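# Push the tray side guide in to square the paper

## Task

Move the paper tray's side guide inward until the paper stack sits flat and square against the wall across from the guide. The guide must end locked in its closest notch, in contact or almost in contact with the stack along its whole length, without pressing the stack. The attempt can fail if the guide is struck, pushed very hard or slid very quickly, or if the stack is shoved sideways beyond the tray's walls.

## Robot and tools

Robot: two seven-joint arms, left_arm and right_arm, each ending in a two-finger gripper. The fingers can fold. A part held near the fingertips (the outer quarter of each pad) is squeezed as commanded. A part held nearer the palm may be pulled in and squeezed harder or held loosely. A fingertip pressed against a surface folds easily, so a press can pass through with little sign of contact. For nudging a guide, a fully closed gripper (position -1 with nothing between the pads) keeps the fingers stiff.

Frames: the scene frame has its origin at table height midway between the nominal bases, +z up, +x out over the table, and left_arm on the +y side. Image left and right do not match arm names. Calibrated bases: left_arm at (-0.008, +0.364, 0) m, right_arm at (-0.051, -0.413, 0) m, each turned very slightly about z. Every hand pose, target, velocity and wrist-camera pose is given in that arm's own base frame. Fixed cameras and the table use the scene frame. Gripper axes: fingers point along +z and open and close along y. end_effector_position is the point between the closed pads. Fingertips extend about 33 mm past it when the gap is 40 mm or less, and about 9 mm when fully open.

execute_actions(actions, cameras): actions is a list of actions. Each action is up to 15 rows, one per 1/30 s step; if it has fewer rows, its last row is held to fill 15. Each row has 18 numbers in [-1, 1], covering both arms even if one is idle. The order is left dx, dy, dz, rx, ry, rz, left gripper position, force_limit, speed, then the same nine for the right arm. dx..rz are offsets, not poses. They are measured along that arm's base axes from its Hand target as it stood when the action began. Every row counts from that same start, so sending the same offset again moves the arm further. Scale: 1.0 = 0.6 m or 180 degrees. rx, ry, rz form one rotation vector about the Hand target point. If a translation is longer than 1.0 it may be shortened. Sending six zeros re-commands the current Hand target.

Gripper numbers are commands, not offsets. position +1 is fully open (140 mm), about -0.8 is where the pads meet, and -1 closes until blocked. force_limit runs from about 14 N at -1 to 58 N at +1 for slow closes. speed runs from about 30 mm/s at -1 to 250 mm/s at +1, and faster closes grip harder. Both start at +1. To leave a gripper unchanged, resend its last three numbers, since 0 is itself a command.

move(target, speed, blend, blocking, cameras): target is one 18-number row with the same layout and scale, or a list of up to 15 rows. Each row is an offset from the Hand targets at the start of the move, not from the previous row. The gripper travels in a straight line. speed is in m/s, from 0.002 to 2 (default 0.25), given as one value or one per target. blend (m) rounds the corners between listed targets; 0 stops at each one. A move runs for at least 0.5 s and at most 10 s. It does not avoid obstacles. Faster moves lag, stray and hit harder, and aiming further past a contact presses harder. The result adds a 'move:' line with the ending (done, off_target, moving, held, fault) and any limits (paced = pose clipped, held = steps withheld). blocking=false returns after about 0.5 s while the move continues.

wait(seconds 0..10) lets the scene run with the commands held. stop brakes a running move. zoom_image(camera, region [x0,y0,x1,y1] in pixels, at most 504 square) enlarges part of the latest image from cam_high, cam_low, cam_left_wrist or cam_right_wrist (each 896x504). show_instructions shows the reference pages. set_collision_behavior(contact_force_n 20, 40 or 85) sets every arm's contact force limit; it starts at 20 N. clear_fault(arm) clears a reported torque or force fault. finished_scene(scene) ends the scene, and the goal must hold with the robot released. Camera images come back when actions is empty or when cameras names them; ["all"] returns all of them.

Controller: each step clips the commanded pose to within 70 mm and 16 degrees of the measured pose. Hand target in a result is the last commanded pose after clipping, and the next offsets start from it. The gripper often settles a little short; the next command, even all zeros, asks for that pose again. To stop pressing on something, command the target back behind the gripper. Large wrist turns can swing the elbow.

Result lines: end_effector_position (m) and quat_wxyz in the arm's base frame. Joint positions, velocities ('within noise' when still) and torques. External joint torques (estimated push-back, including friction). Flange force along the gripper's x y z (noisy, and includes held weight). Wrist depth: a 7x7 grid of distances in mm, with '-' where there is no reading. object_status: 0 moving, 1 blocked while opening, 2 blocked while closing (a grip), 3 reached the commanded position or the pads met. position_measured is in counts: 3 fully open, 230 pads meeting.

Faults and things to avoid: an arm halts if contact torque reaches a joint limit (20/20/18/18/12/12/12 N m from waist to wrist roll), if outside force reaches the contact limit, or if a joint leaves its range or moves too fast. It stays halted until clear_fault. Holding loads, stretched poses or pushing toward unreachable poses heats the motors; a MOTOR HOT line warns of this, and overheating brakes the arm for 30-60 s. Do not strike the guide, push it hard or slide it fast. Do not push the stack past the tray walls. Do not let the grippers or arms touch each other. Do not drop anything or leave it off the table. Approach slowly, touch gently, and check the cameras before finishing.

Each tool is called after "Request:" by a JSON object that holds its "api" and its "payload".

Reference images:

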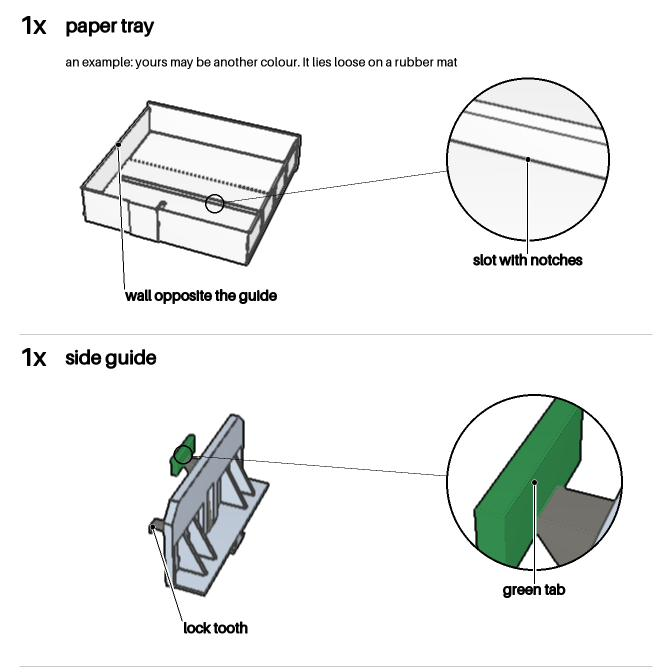

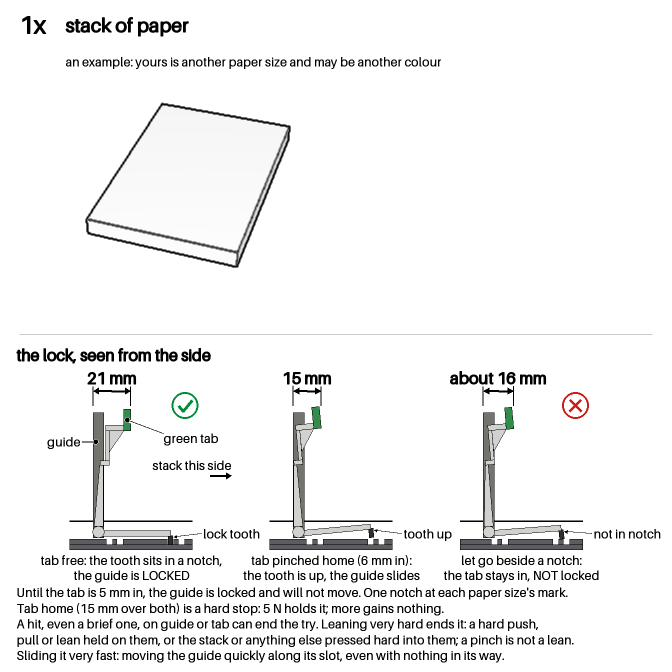

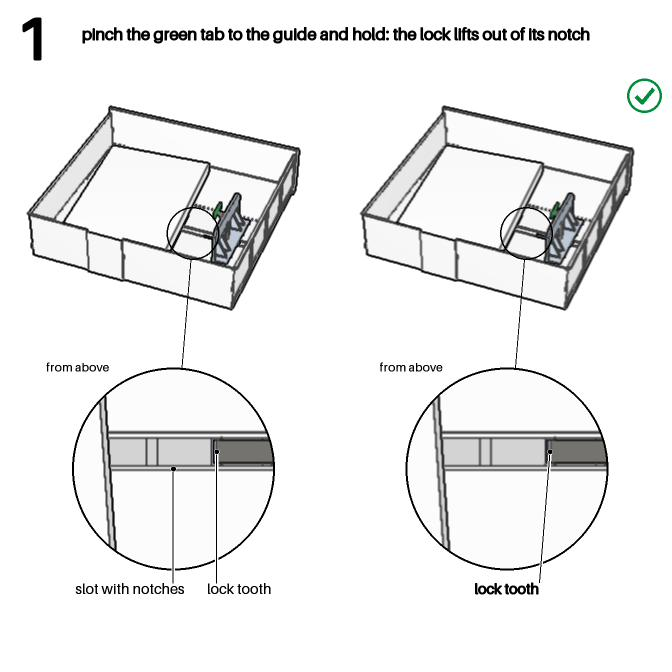

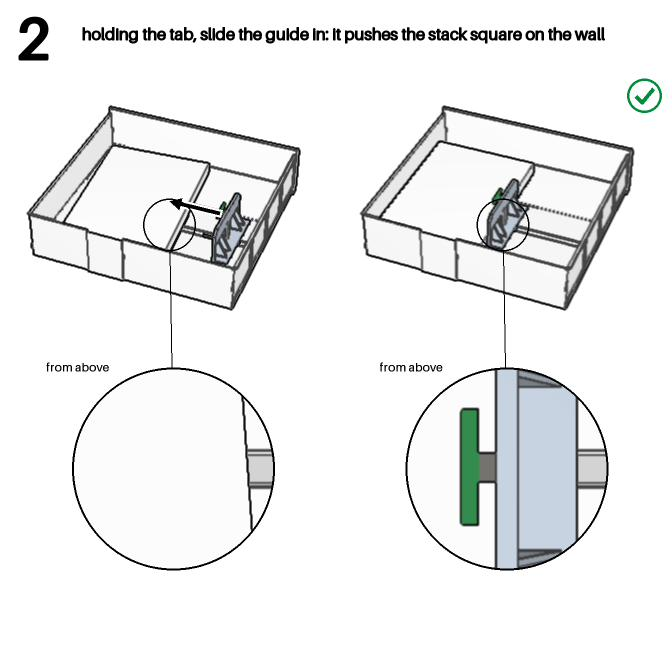

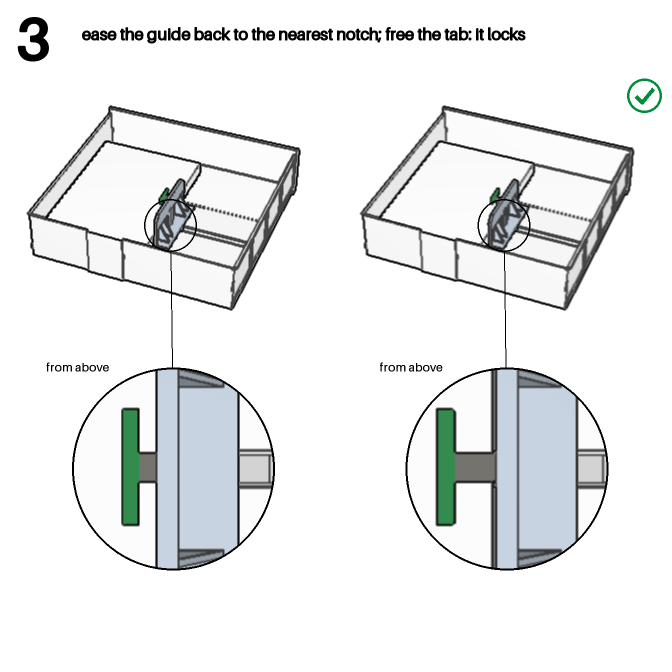

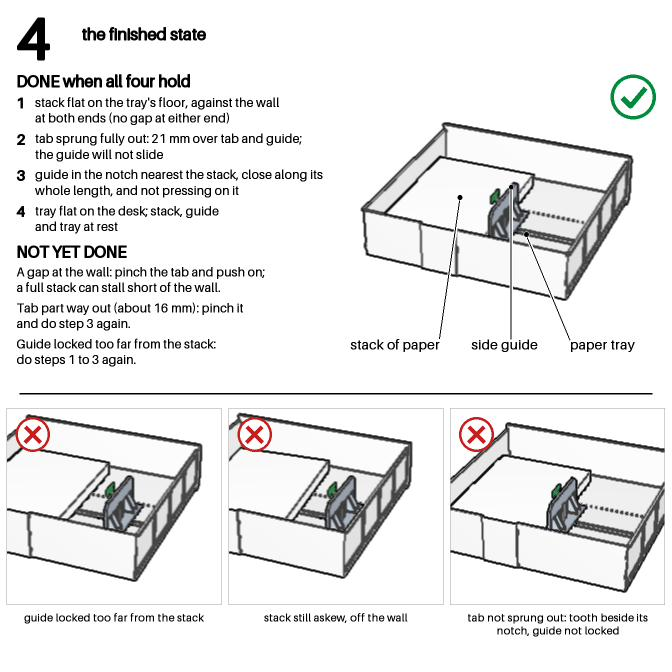

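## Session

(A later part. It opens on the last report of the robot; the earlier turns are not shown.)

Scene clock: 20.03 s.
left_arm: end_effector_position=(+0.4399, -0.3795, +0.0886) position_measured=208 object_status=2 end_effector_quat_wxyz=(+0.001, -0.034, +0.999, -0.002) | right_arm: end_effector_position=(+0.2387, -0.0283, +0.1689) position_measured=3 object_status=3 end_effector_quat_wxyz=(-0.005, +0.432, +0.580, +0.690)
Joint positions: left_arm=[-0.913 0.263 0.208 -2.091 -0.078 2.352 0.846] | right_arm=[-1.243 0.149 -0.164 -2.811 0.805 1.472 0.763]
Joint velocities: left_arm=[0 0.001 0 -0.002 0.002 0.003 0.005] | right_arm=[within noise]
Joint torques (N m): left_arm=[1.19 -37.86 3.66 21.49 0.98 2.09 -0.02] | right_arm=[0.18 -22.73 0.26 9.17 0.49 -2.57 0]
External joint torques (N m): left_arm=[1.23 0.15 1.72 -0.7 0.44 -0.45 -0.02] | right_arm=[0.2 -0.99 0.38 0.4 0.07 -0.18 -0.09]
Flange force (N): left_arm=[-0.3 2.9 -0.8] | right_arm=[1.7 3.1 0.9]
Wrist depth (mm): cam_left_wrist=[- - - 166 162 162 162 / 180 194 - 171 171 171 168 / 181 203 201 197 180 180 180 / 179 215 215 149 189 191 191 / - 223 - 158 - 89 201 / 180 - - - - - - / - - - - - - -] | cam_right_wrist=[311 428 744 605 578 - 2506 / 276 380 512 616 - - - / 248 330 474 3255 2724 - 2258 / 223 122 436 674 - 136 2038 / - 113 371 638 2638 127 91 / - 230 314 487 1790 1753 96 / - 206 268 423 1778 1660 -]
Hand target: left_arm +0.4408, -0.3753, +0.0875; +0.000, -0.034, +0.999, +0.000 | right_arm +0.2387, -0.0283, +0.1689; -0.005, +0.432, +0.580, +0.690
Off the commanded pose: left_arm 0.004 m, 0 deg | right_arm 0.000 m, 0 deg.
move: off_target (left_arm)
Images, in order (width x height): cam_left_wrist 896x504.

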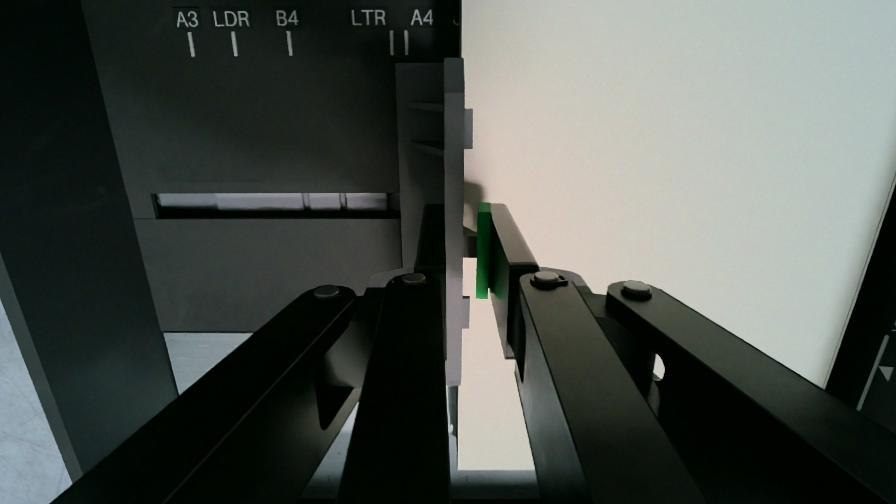

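Request:
{"api": "move", "payload": {"target": [-0.0005,0.0085,0.0,0,0,0,-1,-1,-1,0,0,0,0,0,0,1,1,1], "speed": 0.03}}

Request:
{"api": "move", "payload": {"target": [-0.0005,0.005,0.0,0,0,0,-1,-1,-1,0,0,0,0,0,0,1,1,1], "speed": 0.03, "cameras": ["cam_left_wrist","cam_high"]}}

Request:
{"api": "zoom_image", "payload": {"camera": "cam_high", "region": [400, 140, 560, 300]}}

Scene clock: 21.03 s.
left_arm: end_effector_position=(+0.4395, -0.3745, +0.0886) position_measured=208 object_status=2 end_effector_quat_wxyz=(+0.001, -0.034, +0.999, -0.002) | right_arm: end_effector_position=(+0.2387, -0.0283, +0.1689) position_measured=3 object_status=3 end_effector_quat_wxyz=(-0.005, +0.432, +0.580, +0.690)
Joint positions: left_arm=[-0.91 0.254 0.21 -2.105 -0.077 2.356 0.852] | right_arm=[-1.243 0.149 -0.164 -2.811 0.805 1.472 0.763]
Joint torques (N m): left_arm=[1.27 -37.49 3.78 21.37 0.99 2.16 -0.12] | right_arm=[0.2 -22.73 0.31 9.18 0.49 -2.58 0]
External joint torques (N m): left_arm=[1.3 0.04 1.89 -0.63 0.45 -0.35 -0.12] | right_arm=[0.19 -0.99 0.39 0.41 0.07 -0.18 -0.1]
Flange force (N): left_arm=[-0.1 3.1 -0.9] | right_arm=[1.7 3.1 0.8]
Wrist depth (mm): cam_left_wrist=[- 184 179 161 162 162 162 / 185 194 - - 171 171 170 / 187 203 202 182 180 181 - / 186 216 - 147 189 192 192 / 196 223 - 159 - 198 201 / - - - - - - - / - - - - - - -] | cam_right_wrist=[311 446 729 600 522 3057 2666 / 275 378 518 620 - - - / 248 329 471 2984 2638 - - / 222 122 432 668 - 136 1729 / - 113 370 630 2180 127 91 / - 230 314 488 1913 1729 96 / - 206 268 405 1649 1671 -]
Hand target: left_arm +0.4405, -0.3702, +0.0875; +0.000, -0.034, +0.999, +0.000 | right_arm +0.2387, -0.0283, +0.1689; -0.005, +0.432, +0.580, +0.690
Off the commanded pose: left_arm 0.005 m, 0 deg | right_arm 0.000 m, 0 deg.
move: off_target (left_arm)

Scene clock: 21.73 s.
left_arm: end_effector_position=(+0.4392, -0.3716, +0.0886) position_measured=208 object_status=2 end_effector_quat_wxyz=(+0.001, -0.034, +0.999, -0.002) | right_arm: end_effector_position=(+0.2387, -0.0283, +0.1689) position_measured=3 object_status=3 end_effector_quat_wxyz=(-0.005, +0.432, +0.580, +0.690)
Joint positions: left_arm=[-0.908 0.248 0.212 -2.113 -0.076 2.359 0.855] | right_arm=[-1.243 0.149 -0.164 -2.811 0.805 1.472 0.763]
Joint torques (N m): left_arm=[1.15 -37.17 3.78 21.3 1 2.2 -0.04] | right_arm=[0.17 -22.74 0.24 9.13 0.48 -2.57 -0.05]
External joint torques (N m): left_arm=[1.17 0.01 1.92 -0.63 0.46 -0.31 -0.04] | right_arm=[0.13 -0.98 0.3 0.33 0.06 -0.18 -0.14]
Flange force (N): left_arm=[0.0 3.2 -0.8] | right_arm=[2.0 2.9 0.8]
Wrist depth (mm): cam_left_wrist=[- - - 165 160 162 162 / 189 194 196 171 171 170 170 / 189 217 201 198 180 180 180 / - 215 213 149 189 192 193 / - 226 - 159 - 90 - / - - - - - - - / - - - - - - -] | cam_right_wrist=[310 447 611 603 3133 2984 2218 / 276 379 510 617 2754 2506 - / 248 328 469 2410 2695 2506 - / 222 122 434 668 2584 136 1974 / - 113 369 610 2161 127 91 / - 230 314 493 1717 1816 96 / - 205 267 411 1803 1638 -]
Hand target: left_arm +0.4402, -0.3672, +0.0875; +0.000, -0.034, +0.999, +0.000 | right_arm +0.2387, -0.0283, +0.1689; -0.005, +0.432, +0.580, +0.690
Off the commanded pose: left_arm 0.005 m, 0 deg | right_arm 0.000 m, 0 deg.
move: off_target (left_arm)
Images, in order (width x height): cam_high 896x504, cam_left_wrist 896x504.

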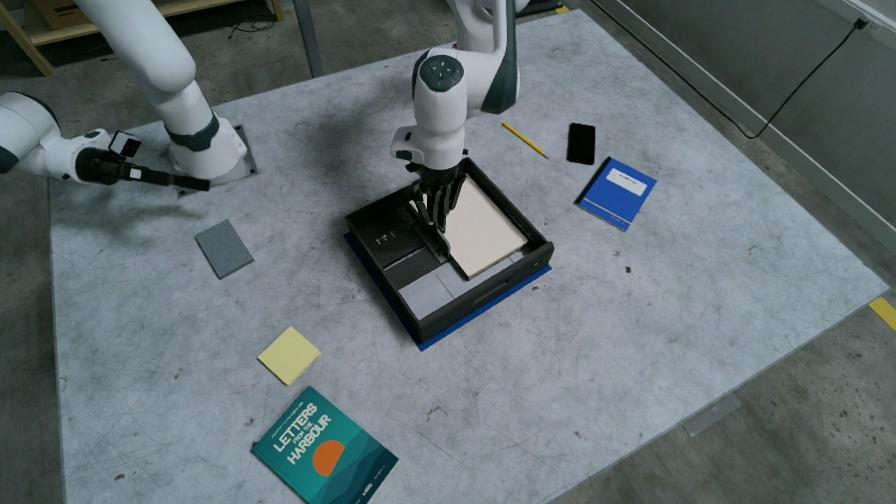

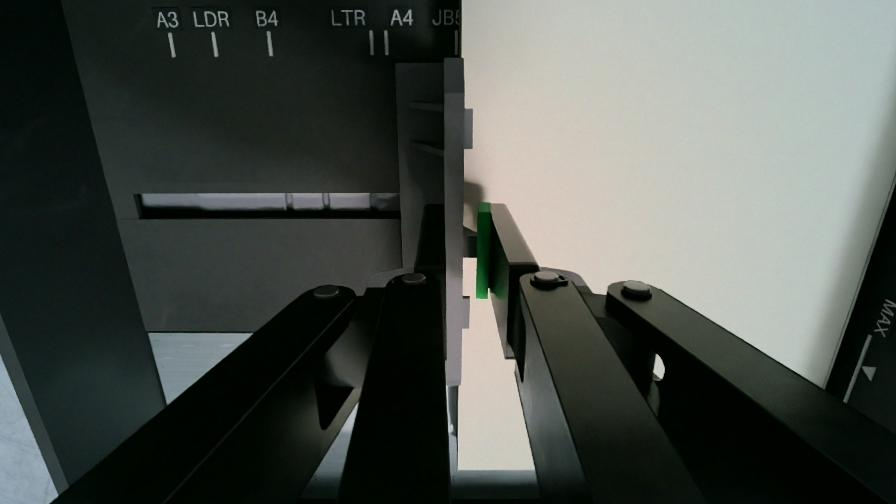

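Scaled by 3.150.

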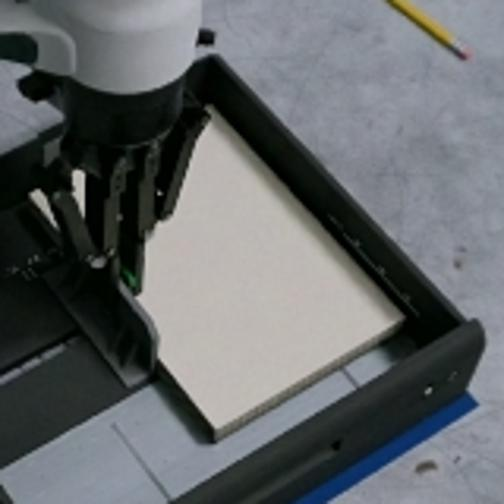

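Request:
{"api": "move", "payload": {"target": [-0.0003,0.0035,0.0,0,0,0,-1,-1,-1,0,0,0,0,0,0,1,1,1], "speed": 0.03, "cameras": ["cam_left_wrist"]}}

Request:
{"api": "zoom_image", "payload": {"camera": "cam_left_wrist", "region": [320, 0, 560, 240]}}

Scene clock: 22.83 s.
left_arm: end_effector_position=(+0.4391, -0.3695, +0.0886) position_measured=208 object_status=2 end_effector_quat_wxyz=(+0.001, -0.033, +0.999, -0.002) | right_arm: end_effector_position=(+0.2387, -0.0283, +0.1689) position_measured=3 object_status=3 end_effector_quat_wxyz=(-0.005, +0.432, +0.580, +0.690)
Joint positions: left_arm=[-0.906 0.244 0.212 -2.119 -0.075 2.361 0.857] | right_arm=[-1.243 0.149 -0.164 -2.811 0.805 1.472 0.763]
Joint torques (N m): left_arm=[1.23 -37.08 3.81 21.18 0.99 2.14 0.02] | right_arm=[0.1 -22.7 0.25 9.24 0.5 -2.56 0.03]
External joint torques (N m): left_arm=[1.21 0.06 1.93 -0.73 0.45 -0.37 0.02] | right_arm=[0.12 -0.91 0.36 0.43 0.08 -0.17 -0.06]
Flange force (N): left_arm=[0.0 3.5 -0.8] | right_arm=[1.4 2.9 0.6]
Wrist depth (mm): cam_left_wrist=[- - - 178 160 162 162 / 191 196 195 171 172 171 171 / 192 204 201 182 180 178 180 / 193 215 216 149 188 190 191 / - 225 - 159 - 198 203 / - - - - - - - / - - - - - - -] | cam_right_wrist=[310 445 614 622 3094 - 2142 / 276 379 510 604 4397 2218 2258 / 248 311 480 689 2984 2321 2142 / 222 122 433 644 - 136 2054 / - 113 369 583 2666 127 91 / - 231 313 488 1803 1803 95 / - 205 269 423 1694 1660 -]
Hand target: left_arm +0.4400, -0.3651, +0.0875; +0.000, -0.034, +0.999, +0.000 | right_arm +0.2387, -0.0283, +0.1689; -0.005, +0.432, +0.580, +0.690
Off the commanded pose: left_arm 0.005 m, 0 deg | right_arm 0.000 m, 0 deg.
move: off_target (left_arm)
Images, in order (width x height): cam_left_wrist 896x504.

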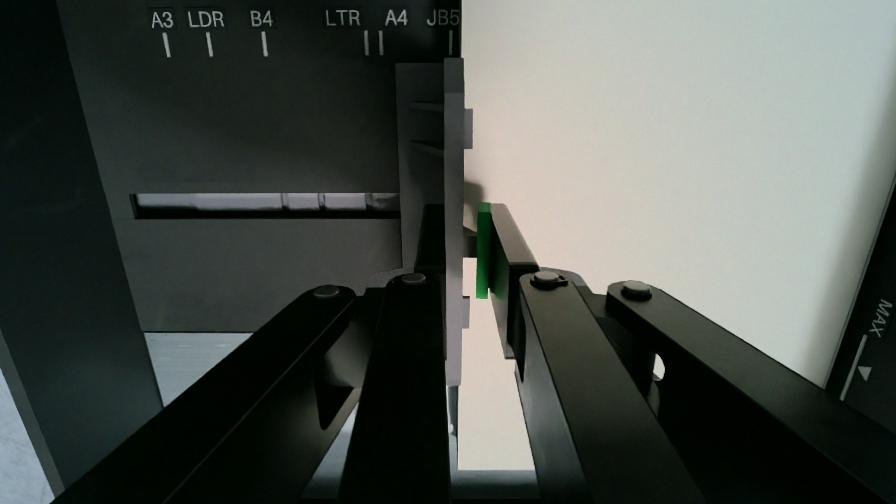

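Scaled by 2.100.

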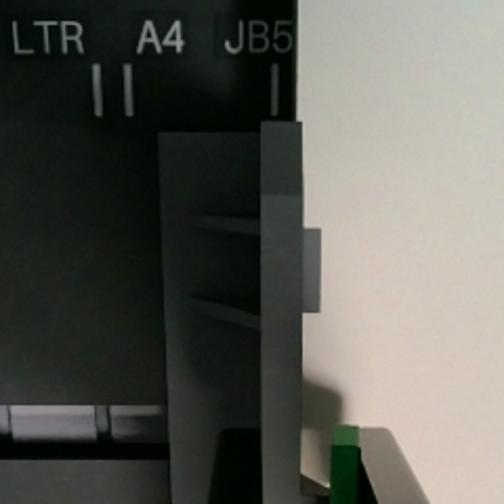

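Request:
{"api": "move", "payload": {"target": [-0.0004,0.0055,0.0,0,0,0,-1,-1,-1,0,0,0,0,0,0,1,1,1], "speed": 0.03, "cameras": ["cam_left_wrist","cam_high"]}}

Request:
{"api": "zoom_image", "payload": {"camera": "cam_high", "region": [430, 140, 560, 270]}}

Request:
{"api": "zoom_image", "payload": {"camera": "cam_left_wrist", "region": [740, 200, 896, 420]}}

Scene clock: 23.73 s.
left_arm: end_effector_position=(+0.4389, -0.3670, +0.0885) position_measured=208 object_status=2 end_effector_quat_wxyz=(+0.002, -0.033, +0.999, -0.003) | right_arm: end_effector_position=(+0.2387, -0.0283, +0.1689) position_measured=3 object_status=3 end_effector_quat_wxyz=(-0.005, +0.432, +0.580, +0.690)
Joint positions: left_arm=[-0.905 0.239 0.214 -2.127 -0.075 2.365 0.86] | right_arm=[-1.243 0.149 -0.164 -2.811 0.805 1.472 0.763]
Joint torques (N m): left_arm=[2.27 -37.04 5.05 21.37 1.05 1.92 0.02] | right_arm=[0.21 -22.77 0.24 9.16 0.49 -2.58 0.01]
External joint torques (N m): left_arm=[2.37 -0.04 3.32 -0.59 0.52 -0.61 0.02] | right_arm=[0.23 -1.05 0.36 0.41 0.07 -0.19 -0.08]
Flange force (N): left_arm=[-2.0 4.6 -1.7] | right_arm=[1.9 3.3 0.9]
Wrist depth (mm): cam_left_wrist=[- - 180 180 163 163 161 / 195 - 194 170 170 169 170 / 199 202 200 183 180 183 180 / 194 216 215 146 192 191 192 / - 227 - 161 - 198 201 / - - - - - - 212 / - - - - - - -] | cam_right_wrist=[319 447 685 587 576 - 2506 / 276 368 508 681 3856 2848 - / 249 329 471 801 2638 2387 2142 / 221 122 409 641 - 136 2038 / - 113 370 611 2482 127 91 / - 230 313 500 1843 1778 95 / - 206 268 422 1628 1694 -]
Hand target: left_arm +0.4397, -0.3618, +0.0875; +0.000, -0.034, +0.999, +0.000 | right_arm +0.2387, -0.0283, +0.1689; -0.005, +0.432, +0.580, +0.690
Off the commanded pose: left_arm 0.005 m, 0 deg | right_arm 0.000 m, 0 deg.
move: off_target (left_arm)
Images, in order (width x height): cam_high 896x504, cam_left_wrist 896x504.

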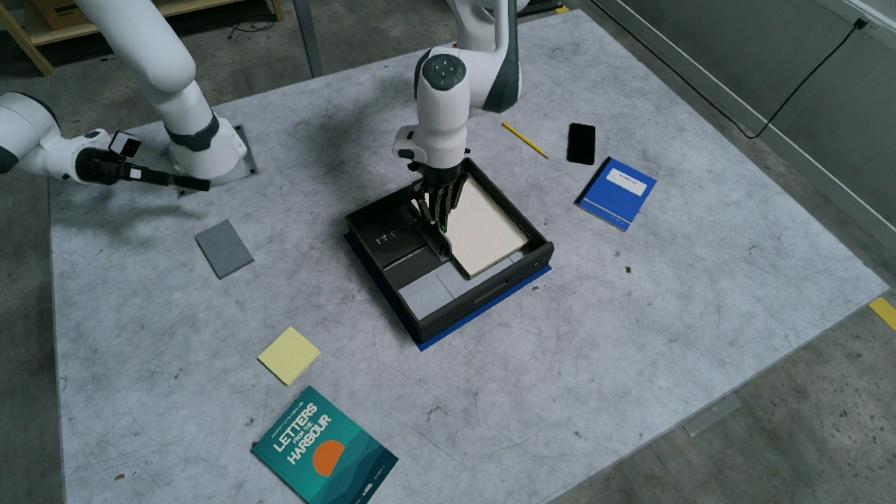

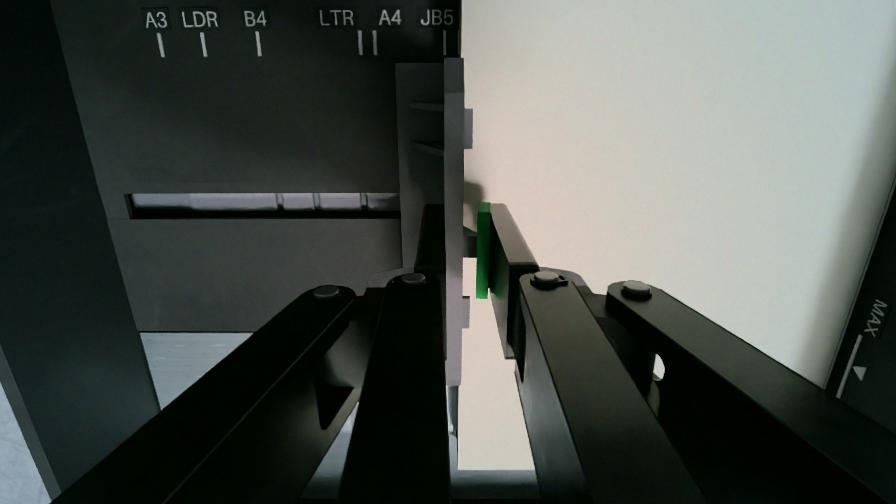

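Scaled by 3.877.

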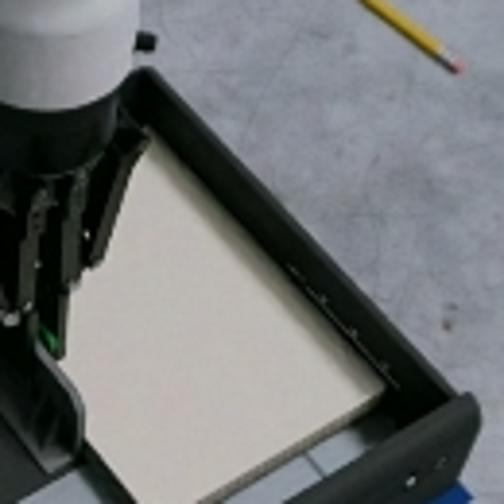

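Scaled by 2.291.

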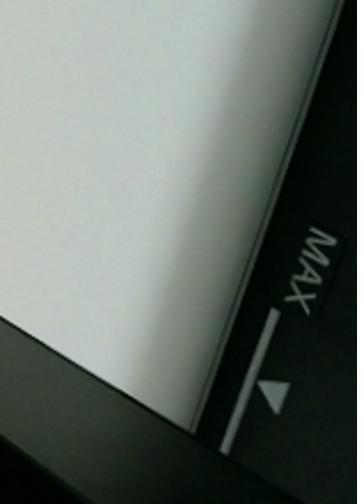

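Request:
{"api": "move", "payload": {"target": [-0.0003,0.004,0.0,0,0,0,-1,-1,-1,0,0,0,0,0,0,1,1,1], "speed": 0.03, "cameras": ["cam_left_wrist"]}}

Request:
{"api": "zoom_image", "payload": {"camera": "cam_left_wrist", "region": [740, 200, 896, 420]}}

Scene clock: 25.00 s.
left_arm: end_effector_position=(+0.4388, -0.3669, +0.0885) position_measured=208 object_status=2 end_effector_quat_wxyz=(+0.003, -0.033, +0.999, -0.004) | right_arm: end_effector_position=(+0.2387, -0.0283, +0.1689) position_measured=3 object_status=3 end_effector_quat_wxyz=(-0.005, +0.432, +0.580, +0.690)
Joint positions: left_arm=[-0.905 0.236 0.214 -2.132 -0.075 2.372 0.862] | right_arm=[-1.243 0.149 -0.164 -2.811 0.805 1.472 0.763]
Joint torques (N m): left_arm=[3.27 -37.77 5.86 20.34 1.38 1.29 0.13] | right_arm=[0.12 -22.71 0.31 9.11 0.49 -2.56 -0.02]
External joint torques (N m): left_arm=[3.15 -0.88 3.94 -1.63 0.84 -1.26 0.13] | right_arm=[0.14 -0.88 0.43 0.23 0.06 -0.18 -0.12]
Flange force (N): left_arm=[0.9 9.3 -4.3] | right_arm=[1.7 2.7 1.1]
Wrist depth (mm): cam_left_wrist=[- - - 165 162 161 159 / 194 195 195 171 170 170 170 / - 202 201 182 180 180 180 / 205 216 216 149 - 190 190 / - 227 - 158 - 89 - / - - - - - - - / - - - - - - -] | cam_right_wrist=[311 444 604 593 2949 - 2365 / 277 380 514 624 2506 - - / 247 331 472 853 2506 2410 - / 221 122 423 692 2558 127 2005 / - 113 370 638 2558 127 91 / - 230 313 499 1885 1765 95 / - 206 268 423 729 1682 -]
Hand target: left_arm +0.4396, -0.3594, +0.0875; +0.000, -0.034, +0.999, +0.000 | right_arm +0.2387, -0.0283, +0.1689; -0.005, +0.432, +0.580, +0.690
Off the commanded pose: left_arm 0.008 m, 1 deg | right_arm 0.000 m, 0 deg.
move: off_target (left_arm)
Images, in order (width x height): cam_left_wrist 896x504.

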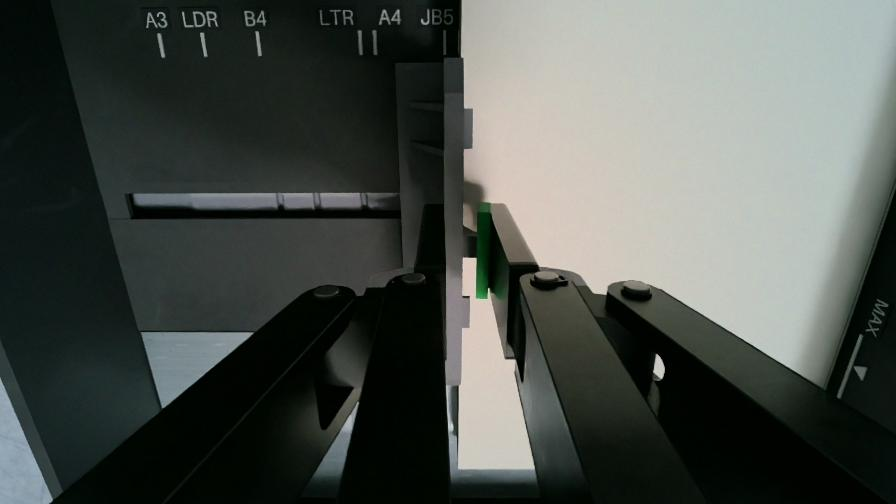

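Scaled by 2.291.

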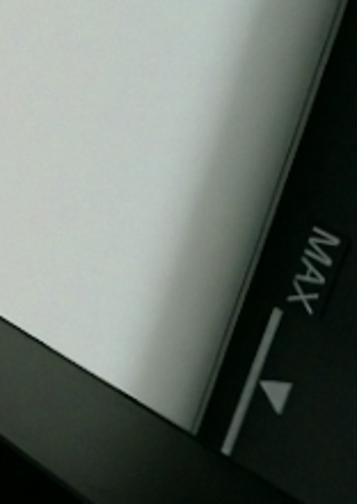

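Request:
{"api": "move", "payload": {"target": [-0.0003,0.005,0.0,0,0,0,-1,-1,-1,0,0,0,0,0,0,1,1,1], "speed": 0.02, "cameras": ["cam_left_wrist","cam_low","cam_high"]}}

Request:
{"api": "zoom_image", "payload": {"camera": "cam_high", "region": [460, 160, 560, 260]}}

Scene clock: 25.97 s.
left_arm: end_effector_position=(+0.4381, -0.3658, +0.0885) position_measured=208 object_status=2 end_effector_quat_wxyz=(+0.003, -0.031, +0.999, -0.005) | right_arm: end_effector_position=(+0.2387, -0.0283, +0.1689) position_measured=3 object_status=3 end_effector_quat_wxyz=(-0.005, +0.432, +0.580, +0.690)
Joint positions: left_arm=[-0.904 0.231 0.214 -2.139 -0.075 2.376 0.865] | right_arm=[-1.243 0.149 -0.164 -2.811 0.805 1.472 0.763]
Joint torques (N m): left_arm=[3.35 -37.85 5.69 19.96 1.41 0.95 0.03] | right_arm=[0.19 -22.75 0.32 9.22 0.49 -2.56 -0.01]
External joint torques (N m): left_arm=[3.37 -1.22 3.93 -1.92 0.87 -1.58 0.03] | right_arm=[0.2 -0.99 0.43 0.49 0.07 -0.16 -0.1]
Flange force (N): left_arm=[2.1 10.4 -5.5] | right_arm=[1.4 3.1 0.8]
Wrist depth (mm): cam_left_wrist=[- 178 179 166 162 161 161 / 193 195 196 166 170 170 171 / 199 201 201 183 181 179 180 / 196 215 216 148 185 190 184 / 205 227 - 159 - 197 - / - - - - - - - / - - - - - - -] | cam_right_wrist=[310 449 593 584 528 - 2584 / 276 380 515 631 3686 2695 2180 / 249 321 476 816 2584 2881 2071 / 222 122 434 702 3133 127 1958 / - 113 373 631 2343 127 91 / - 231 314 488 1741 1765 95 / - 205 268 420 1741 1638 -]
Hand target: left_arm +0.4394, -0.3564, +0.0875; +0.000, -0.034, +0.999, +0.000 | right_arm +0.2387, -0.0283, +0.1689; -0.005, +0.432, +0.580, +0.690
Off the commanded pose: left_arm 0.009 m, 1 deg | right_arm 0.000 m, 0 deg.
move: off_target (left_arm)
Images, in order (width x height): cam_high 896x504, cam_low 896x504, cam_left_wrist 896x504.

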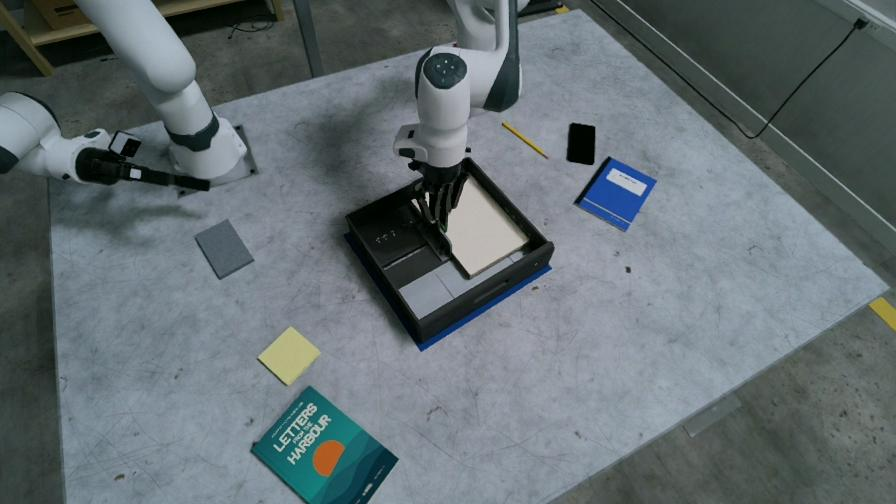

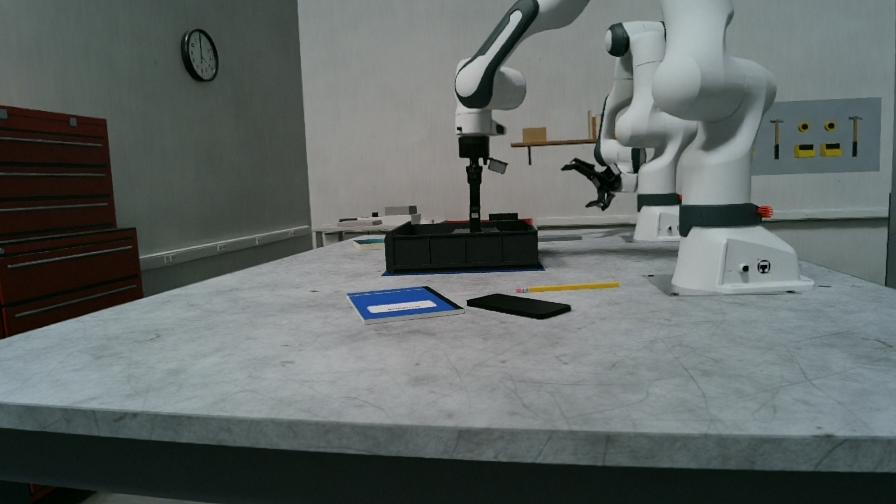

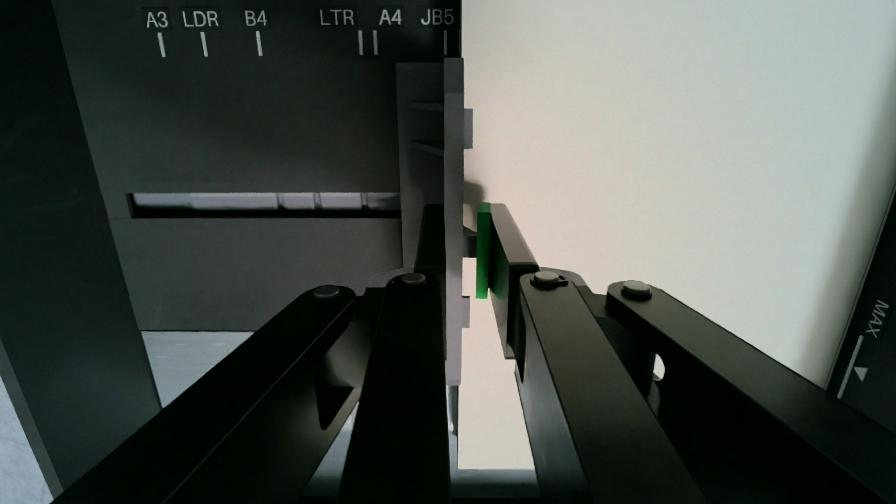

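Scaled by 5.040.

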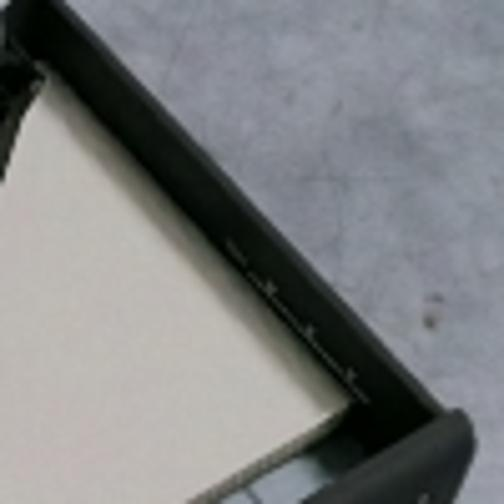

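Request:
{"api": "move", "payload": {"target": [0.001,-0.0150,0.0,0,0,0,-1,-1,-1,0,0,0,0,0,0,1,1,1], "speed": 0.03, "cameras": ["cam_left_wrist"]}}

Request:
{"api": "zoom_image", "payload": {"camera": "cam_left_wrist", "region": [400, 0, 560, 120]}}

Scene clock: 27.43 s.
left_arm: end_effector_position=(+0.4383, -0.3668, +0.0886) position_measured=208 object_status=2 end_effector_quat_wxyz=(+0.000, -0.030, +1.000, -0.001) | right_arm: end_effector_position=(+0.2387, -0.0283, +0.1689) position_measured=3 object_status=3 end_effector_quat_wxyz=(-0.005, +0.432, +0.580, +0.690)
Joint positions: left_arm=[-0.905 0.241 0.214 -2.123 -0.075 2.358 0.866] | right_arm=[-1.243 0.149 -0.164 -2.811 0.805 1.472 0.763]
Joint torques (N m): left_arm=[0.5 -35.97 3.45 23.28 0.76 2.84 -0.43] | right_arm=[0.18 -22.74 0.31 9.18 0.5 -2.58 0.01]
External joint torques (N m): left_arm=[0.41 1.22 1.52 1.21 0.21 0.31 -0.43] | right_arm=[0.21 -1.08 0.44 0.45 0.08 -0.19 -0.09]
Flange force (N): left_arm=[-5.5 -4.4 1.5] | right_arm=[1.8 3.4 1.0]
Wrist depth (mm): cam_left_wrist=[- - 185 177 160 162 162 / 190 - 194 169 173 173 171 / 203 206 199 180 180 180 181 / 205 216 215 149 189 192 191 / 204 226 - 159 - 89 202 / - - - - - - - / - - - - - - -] | cam_right_wrist=[311 447 608 597 547 - - / 276 379 504 636 3298 2387 2300 / 248 329 471 796 2695 2532 2124 / 222 122 435 644 - 127 1974 / - 113 370 605 - 127 91 / - 230 313 509 1803 1803 95 / - 205 268 423 814 1682 -]
Hand target: left_arm +0.4400, -0.3654, +0.0875; +0.000, -0.034, +0.999, +0.000 | right_arm +0.2387, -0.0283, +0.1689; -0.005, +0.432, +0.580, +0.690
Off the commanded pose: left_arm 0.002 m, 0 deg | right_arm 0.000 m, 0 deg.
move: done
Images, in order (width x height): cam_left_wrist 896x504.

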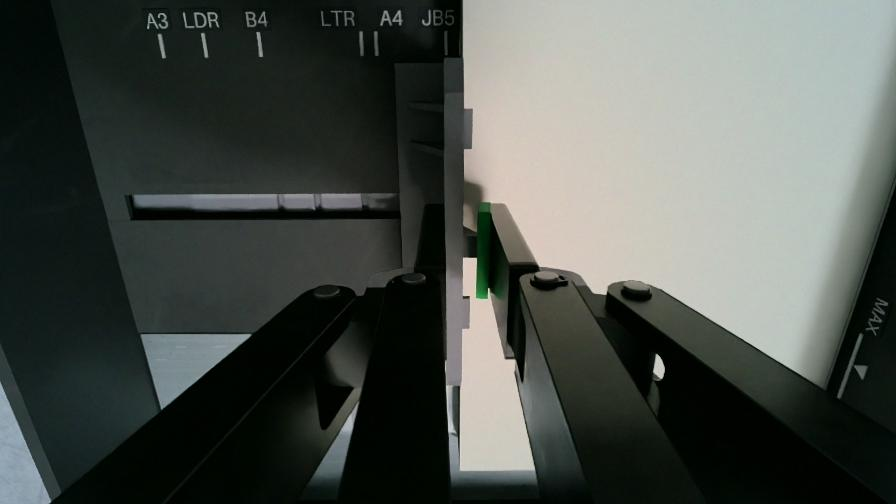

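Scaled by 3.150.

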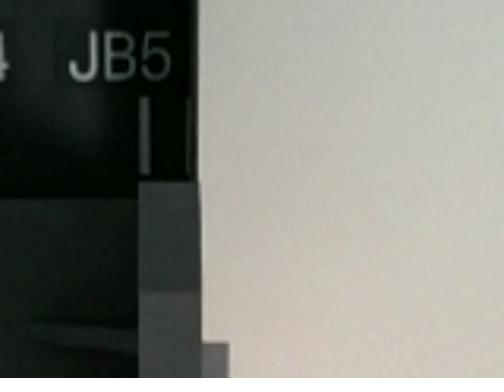

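Request:
{"api": "move", "payload": {"target": [0,0.001,0.0,0,0,0,-0.25,-1,-1,0,0,0,0,0,0,1,1,1], "cameras": ["cam_left_wrist"]}}

Request:
{"api": "zoom_image", "payload": {"camera": "cam_left_wrist", "region": [380, 0, 560, 320]}}

Scene clock: 29.10 s.
left_arm: end_effector_position=(+0.4386, -0.3652, +0.0873) position_measured=160 object_status=0 end_effector_quat_wxyz=(-0.001, -0.032, +1.000, +0.000) | right_arm: end_effector_position=(+0.2387, -0.0283, +0.1689) position_measured=3 object_status=3 end_effector_quat_wxyz=(-0.005, +0.432, +0.580, +0.690)
Joint positions: left_arm=[-0.905 0.243 0.216 -2.123 -0.075 2.358 0.865] | right_arm=[-1.243 0.149 -0.164 -2.811 0.805 1.472 0.763]
Joint torques (N m): left_arm=[-0.2 -37.02 2.97 22.76 0.71 2.68 -0.34] | right_arm=[0.16 -22.75 0.36 9.12 0.49 -2.58 0.02]
External joint torques (N m): left_arm=[-0.27 0.05 1.03 0.84 0.17 0.18 -0.34] | right_arm=[0.2 -1.05 0.49 0.37 0.07 -0.19 -0.07]
Flange force (N): left_arm=[-1.6 -2.0 -0.5] | right_arm=[1.9 3.4 1.1]
Wrist depth (mm): cam_left_wrist=[- 178 181 178 161 163 161 / 193 192 195 173 172 170 170 / 197 198 205 181 179 180 - / 196 213 211 155 185 190 191 / 197 91 97 207 126 - 199 / - - - 243 - - - / - - - 256 - - -] | cam_right_wrist=[310 449 687 600 540 3979 - / 276 366 517 644 - 2666 2724 / 249 321 478 3020 2754 2433 2180 / 222 122 434 653 - 127 1958 / - 113 383 644 2343 127 91 / - 230 312 494 1857 1753 96 / - 205 268 424 1717 1660 -]
Hand target: left_arm +0.4400, -0.3648, +0.0875; +0.000, -0.034, +0.999, +0.000 | right_arm +0.2387, -0.0283, +0.1689; -0.005, +0.432, +0.580, +0.690
Off the commanded pose: left_arm 0.001 m, 0 deg | right_arm 0.000 m, 0 deg.
move: done
Images, in order (width x height): cam_left_wrist 896x504.

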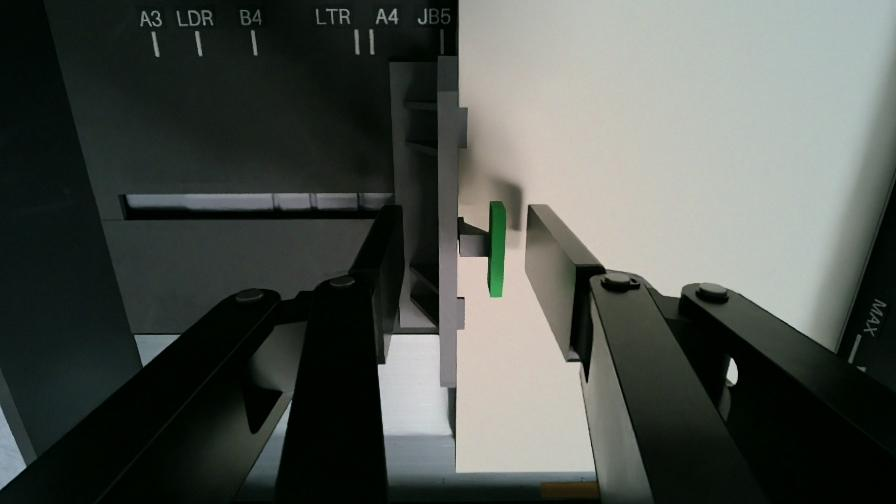

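Scaled by 1.575.

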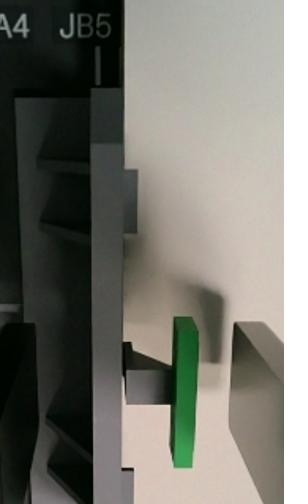

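Request:
{"api": "move", "payload": {"target": [0,-0.004,0.15,0,0,0,-0.25,-1,-1,0,0,0,0,0,0,1,1,1], "speed": 0.12, "cameras": ["cam_left_wrist"]}}

Request:
{"api": "zoom_image", "payload": {"camera": "cam_left_wrist", "region": [380, 0, 800, 400]}}

Scene clock: 30.80 s.
left_arm: end_effector_position=(+0.4405, -0.3682, +0.1781) position_measured=160 object_status=3 end_effector_quat_wxyz=(+0.001, -0.032, +0.999, -0.002) | right_arm: end_effector_position=(+0.2387, -0.0283, +0.1689) position_measured=3 object_status=3 end_effector_quat_wxyz=(-0.005, +0.432, +0.580, +0.690)
Joint positions: left_arm=[-0.911 0.118 0.222 -2.035 -0.033 2.154 0.835] | right_arm=[-1.243 0.149 -0.164 -2.811 0.805 1.472 0.763]
Joint velocities: left_arm=[0 0.001 -0.001 0 -0.001 -0.005 -0.003] | right_arm=[within noise]
Joint torques (N m): left_arm=[-0.16 -34.89 1.59 24.66 1.08 2.35 -0.34] | right_arm=[0.12 -22.73 0.3 9.18 0.49 -2.57 -0.03]
External joint torques (N m): left_arm=[-0.28 0 0.53 0.75 0.44 -0.18 -0.34] | right_arm=[0.12 -0.98 0.4 0.4 0.07 -0.17 -0.13]
Flange force (N): left_arm=[-1.4 -2.1 -1.6] | right_arm=[1.7 3.0 0.8]
Wrist depth (mm): cam_left_wrist=[- 241 261 246 246 245 235 / - 289 281 269 253 260 - / - 293 299 279 274 - - / - 300 302 292 280 283 - / - - 97 333 - - - / - - - 344 - - - / - - - 315 - - -] | cam_right_wrist=[309 446 613 622 3173 2949 2532 / 275 378 508 827 - 2433 2300 / 248 330 474 781 2584 - - / 221 122 433 679 - 127 2199 / - 113 338 608 - 127 91 / - 231 314 488 1790 1765 95 / - 206 268 423 811 1671 -]
Hand target: left_arm +0.4400, -0.3672, +0.1775; +0.000, -0.034, +0.999, +0.000 | right_arm +0.2387, -0.0283, +0.1689; -0.005, +0.432, +0.580, +0.690
Off the commanded pose: left_arm 0.001 m, 0 deg | right_arm 0.000 m, 0 deg.
move: done
Images, in order (width x height): cam_left_wrist 896x504.

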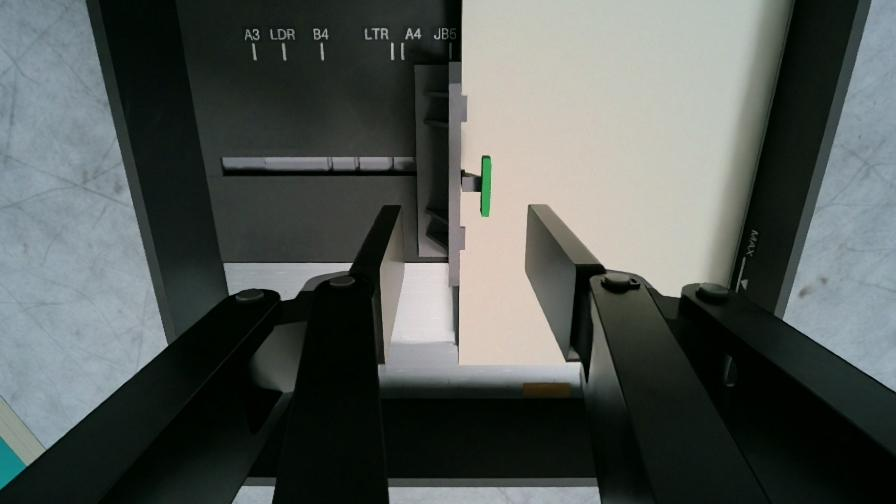

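Scaled by 1.200.

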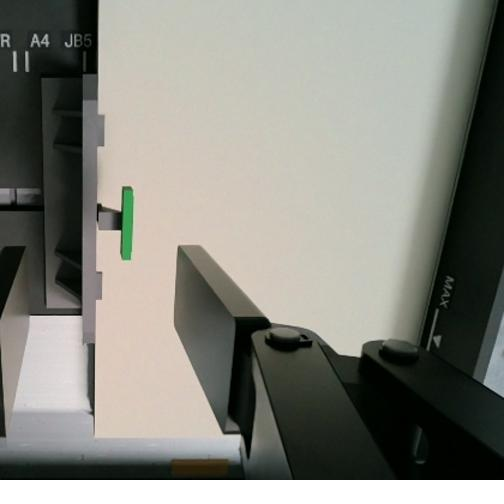

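Good.

Request:
{"api": "finished_scene", "payload": {"scene": 2}}

The scene is finished: the task was done.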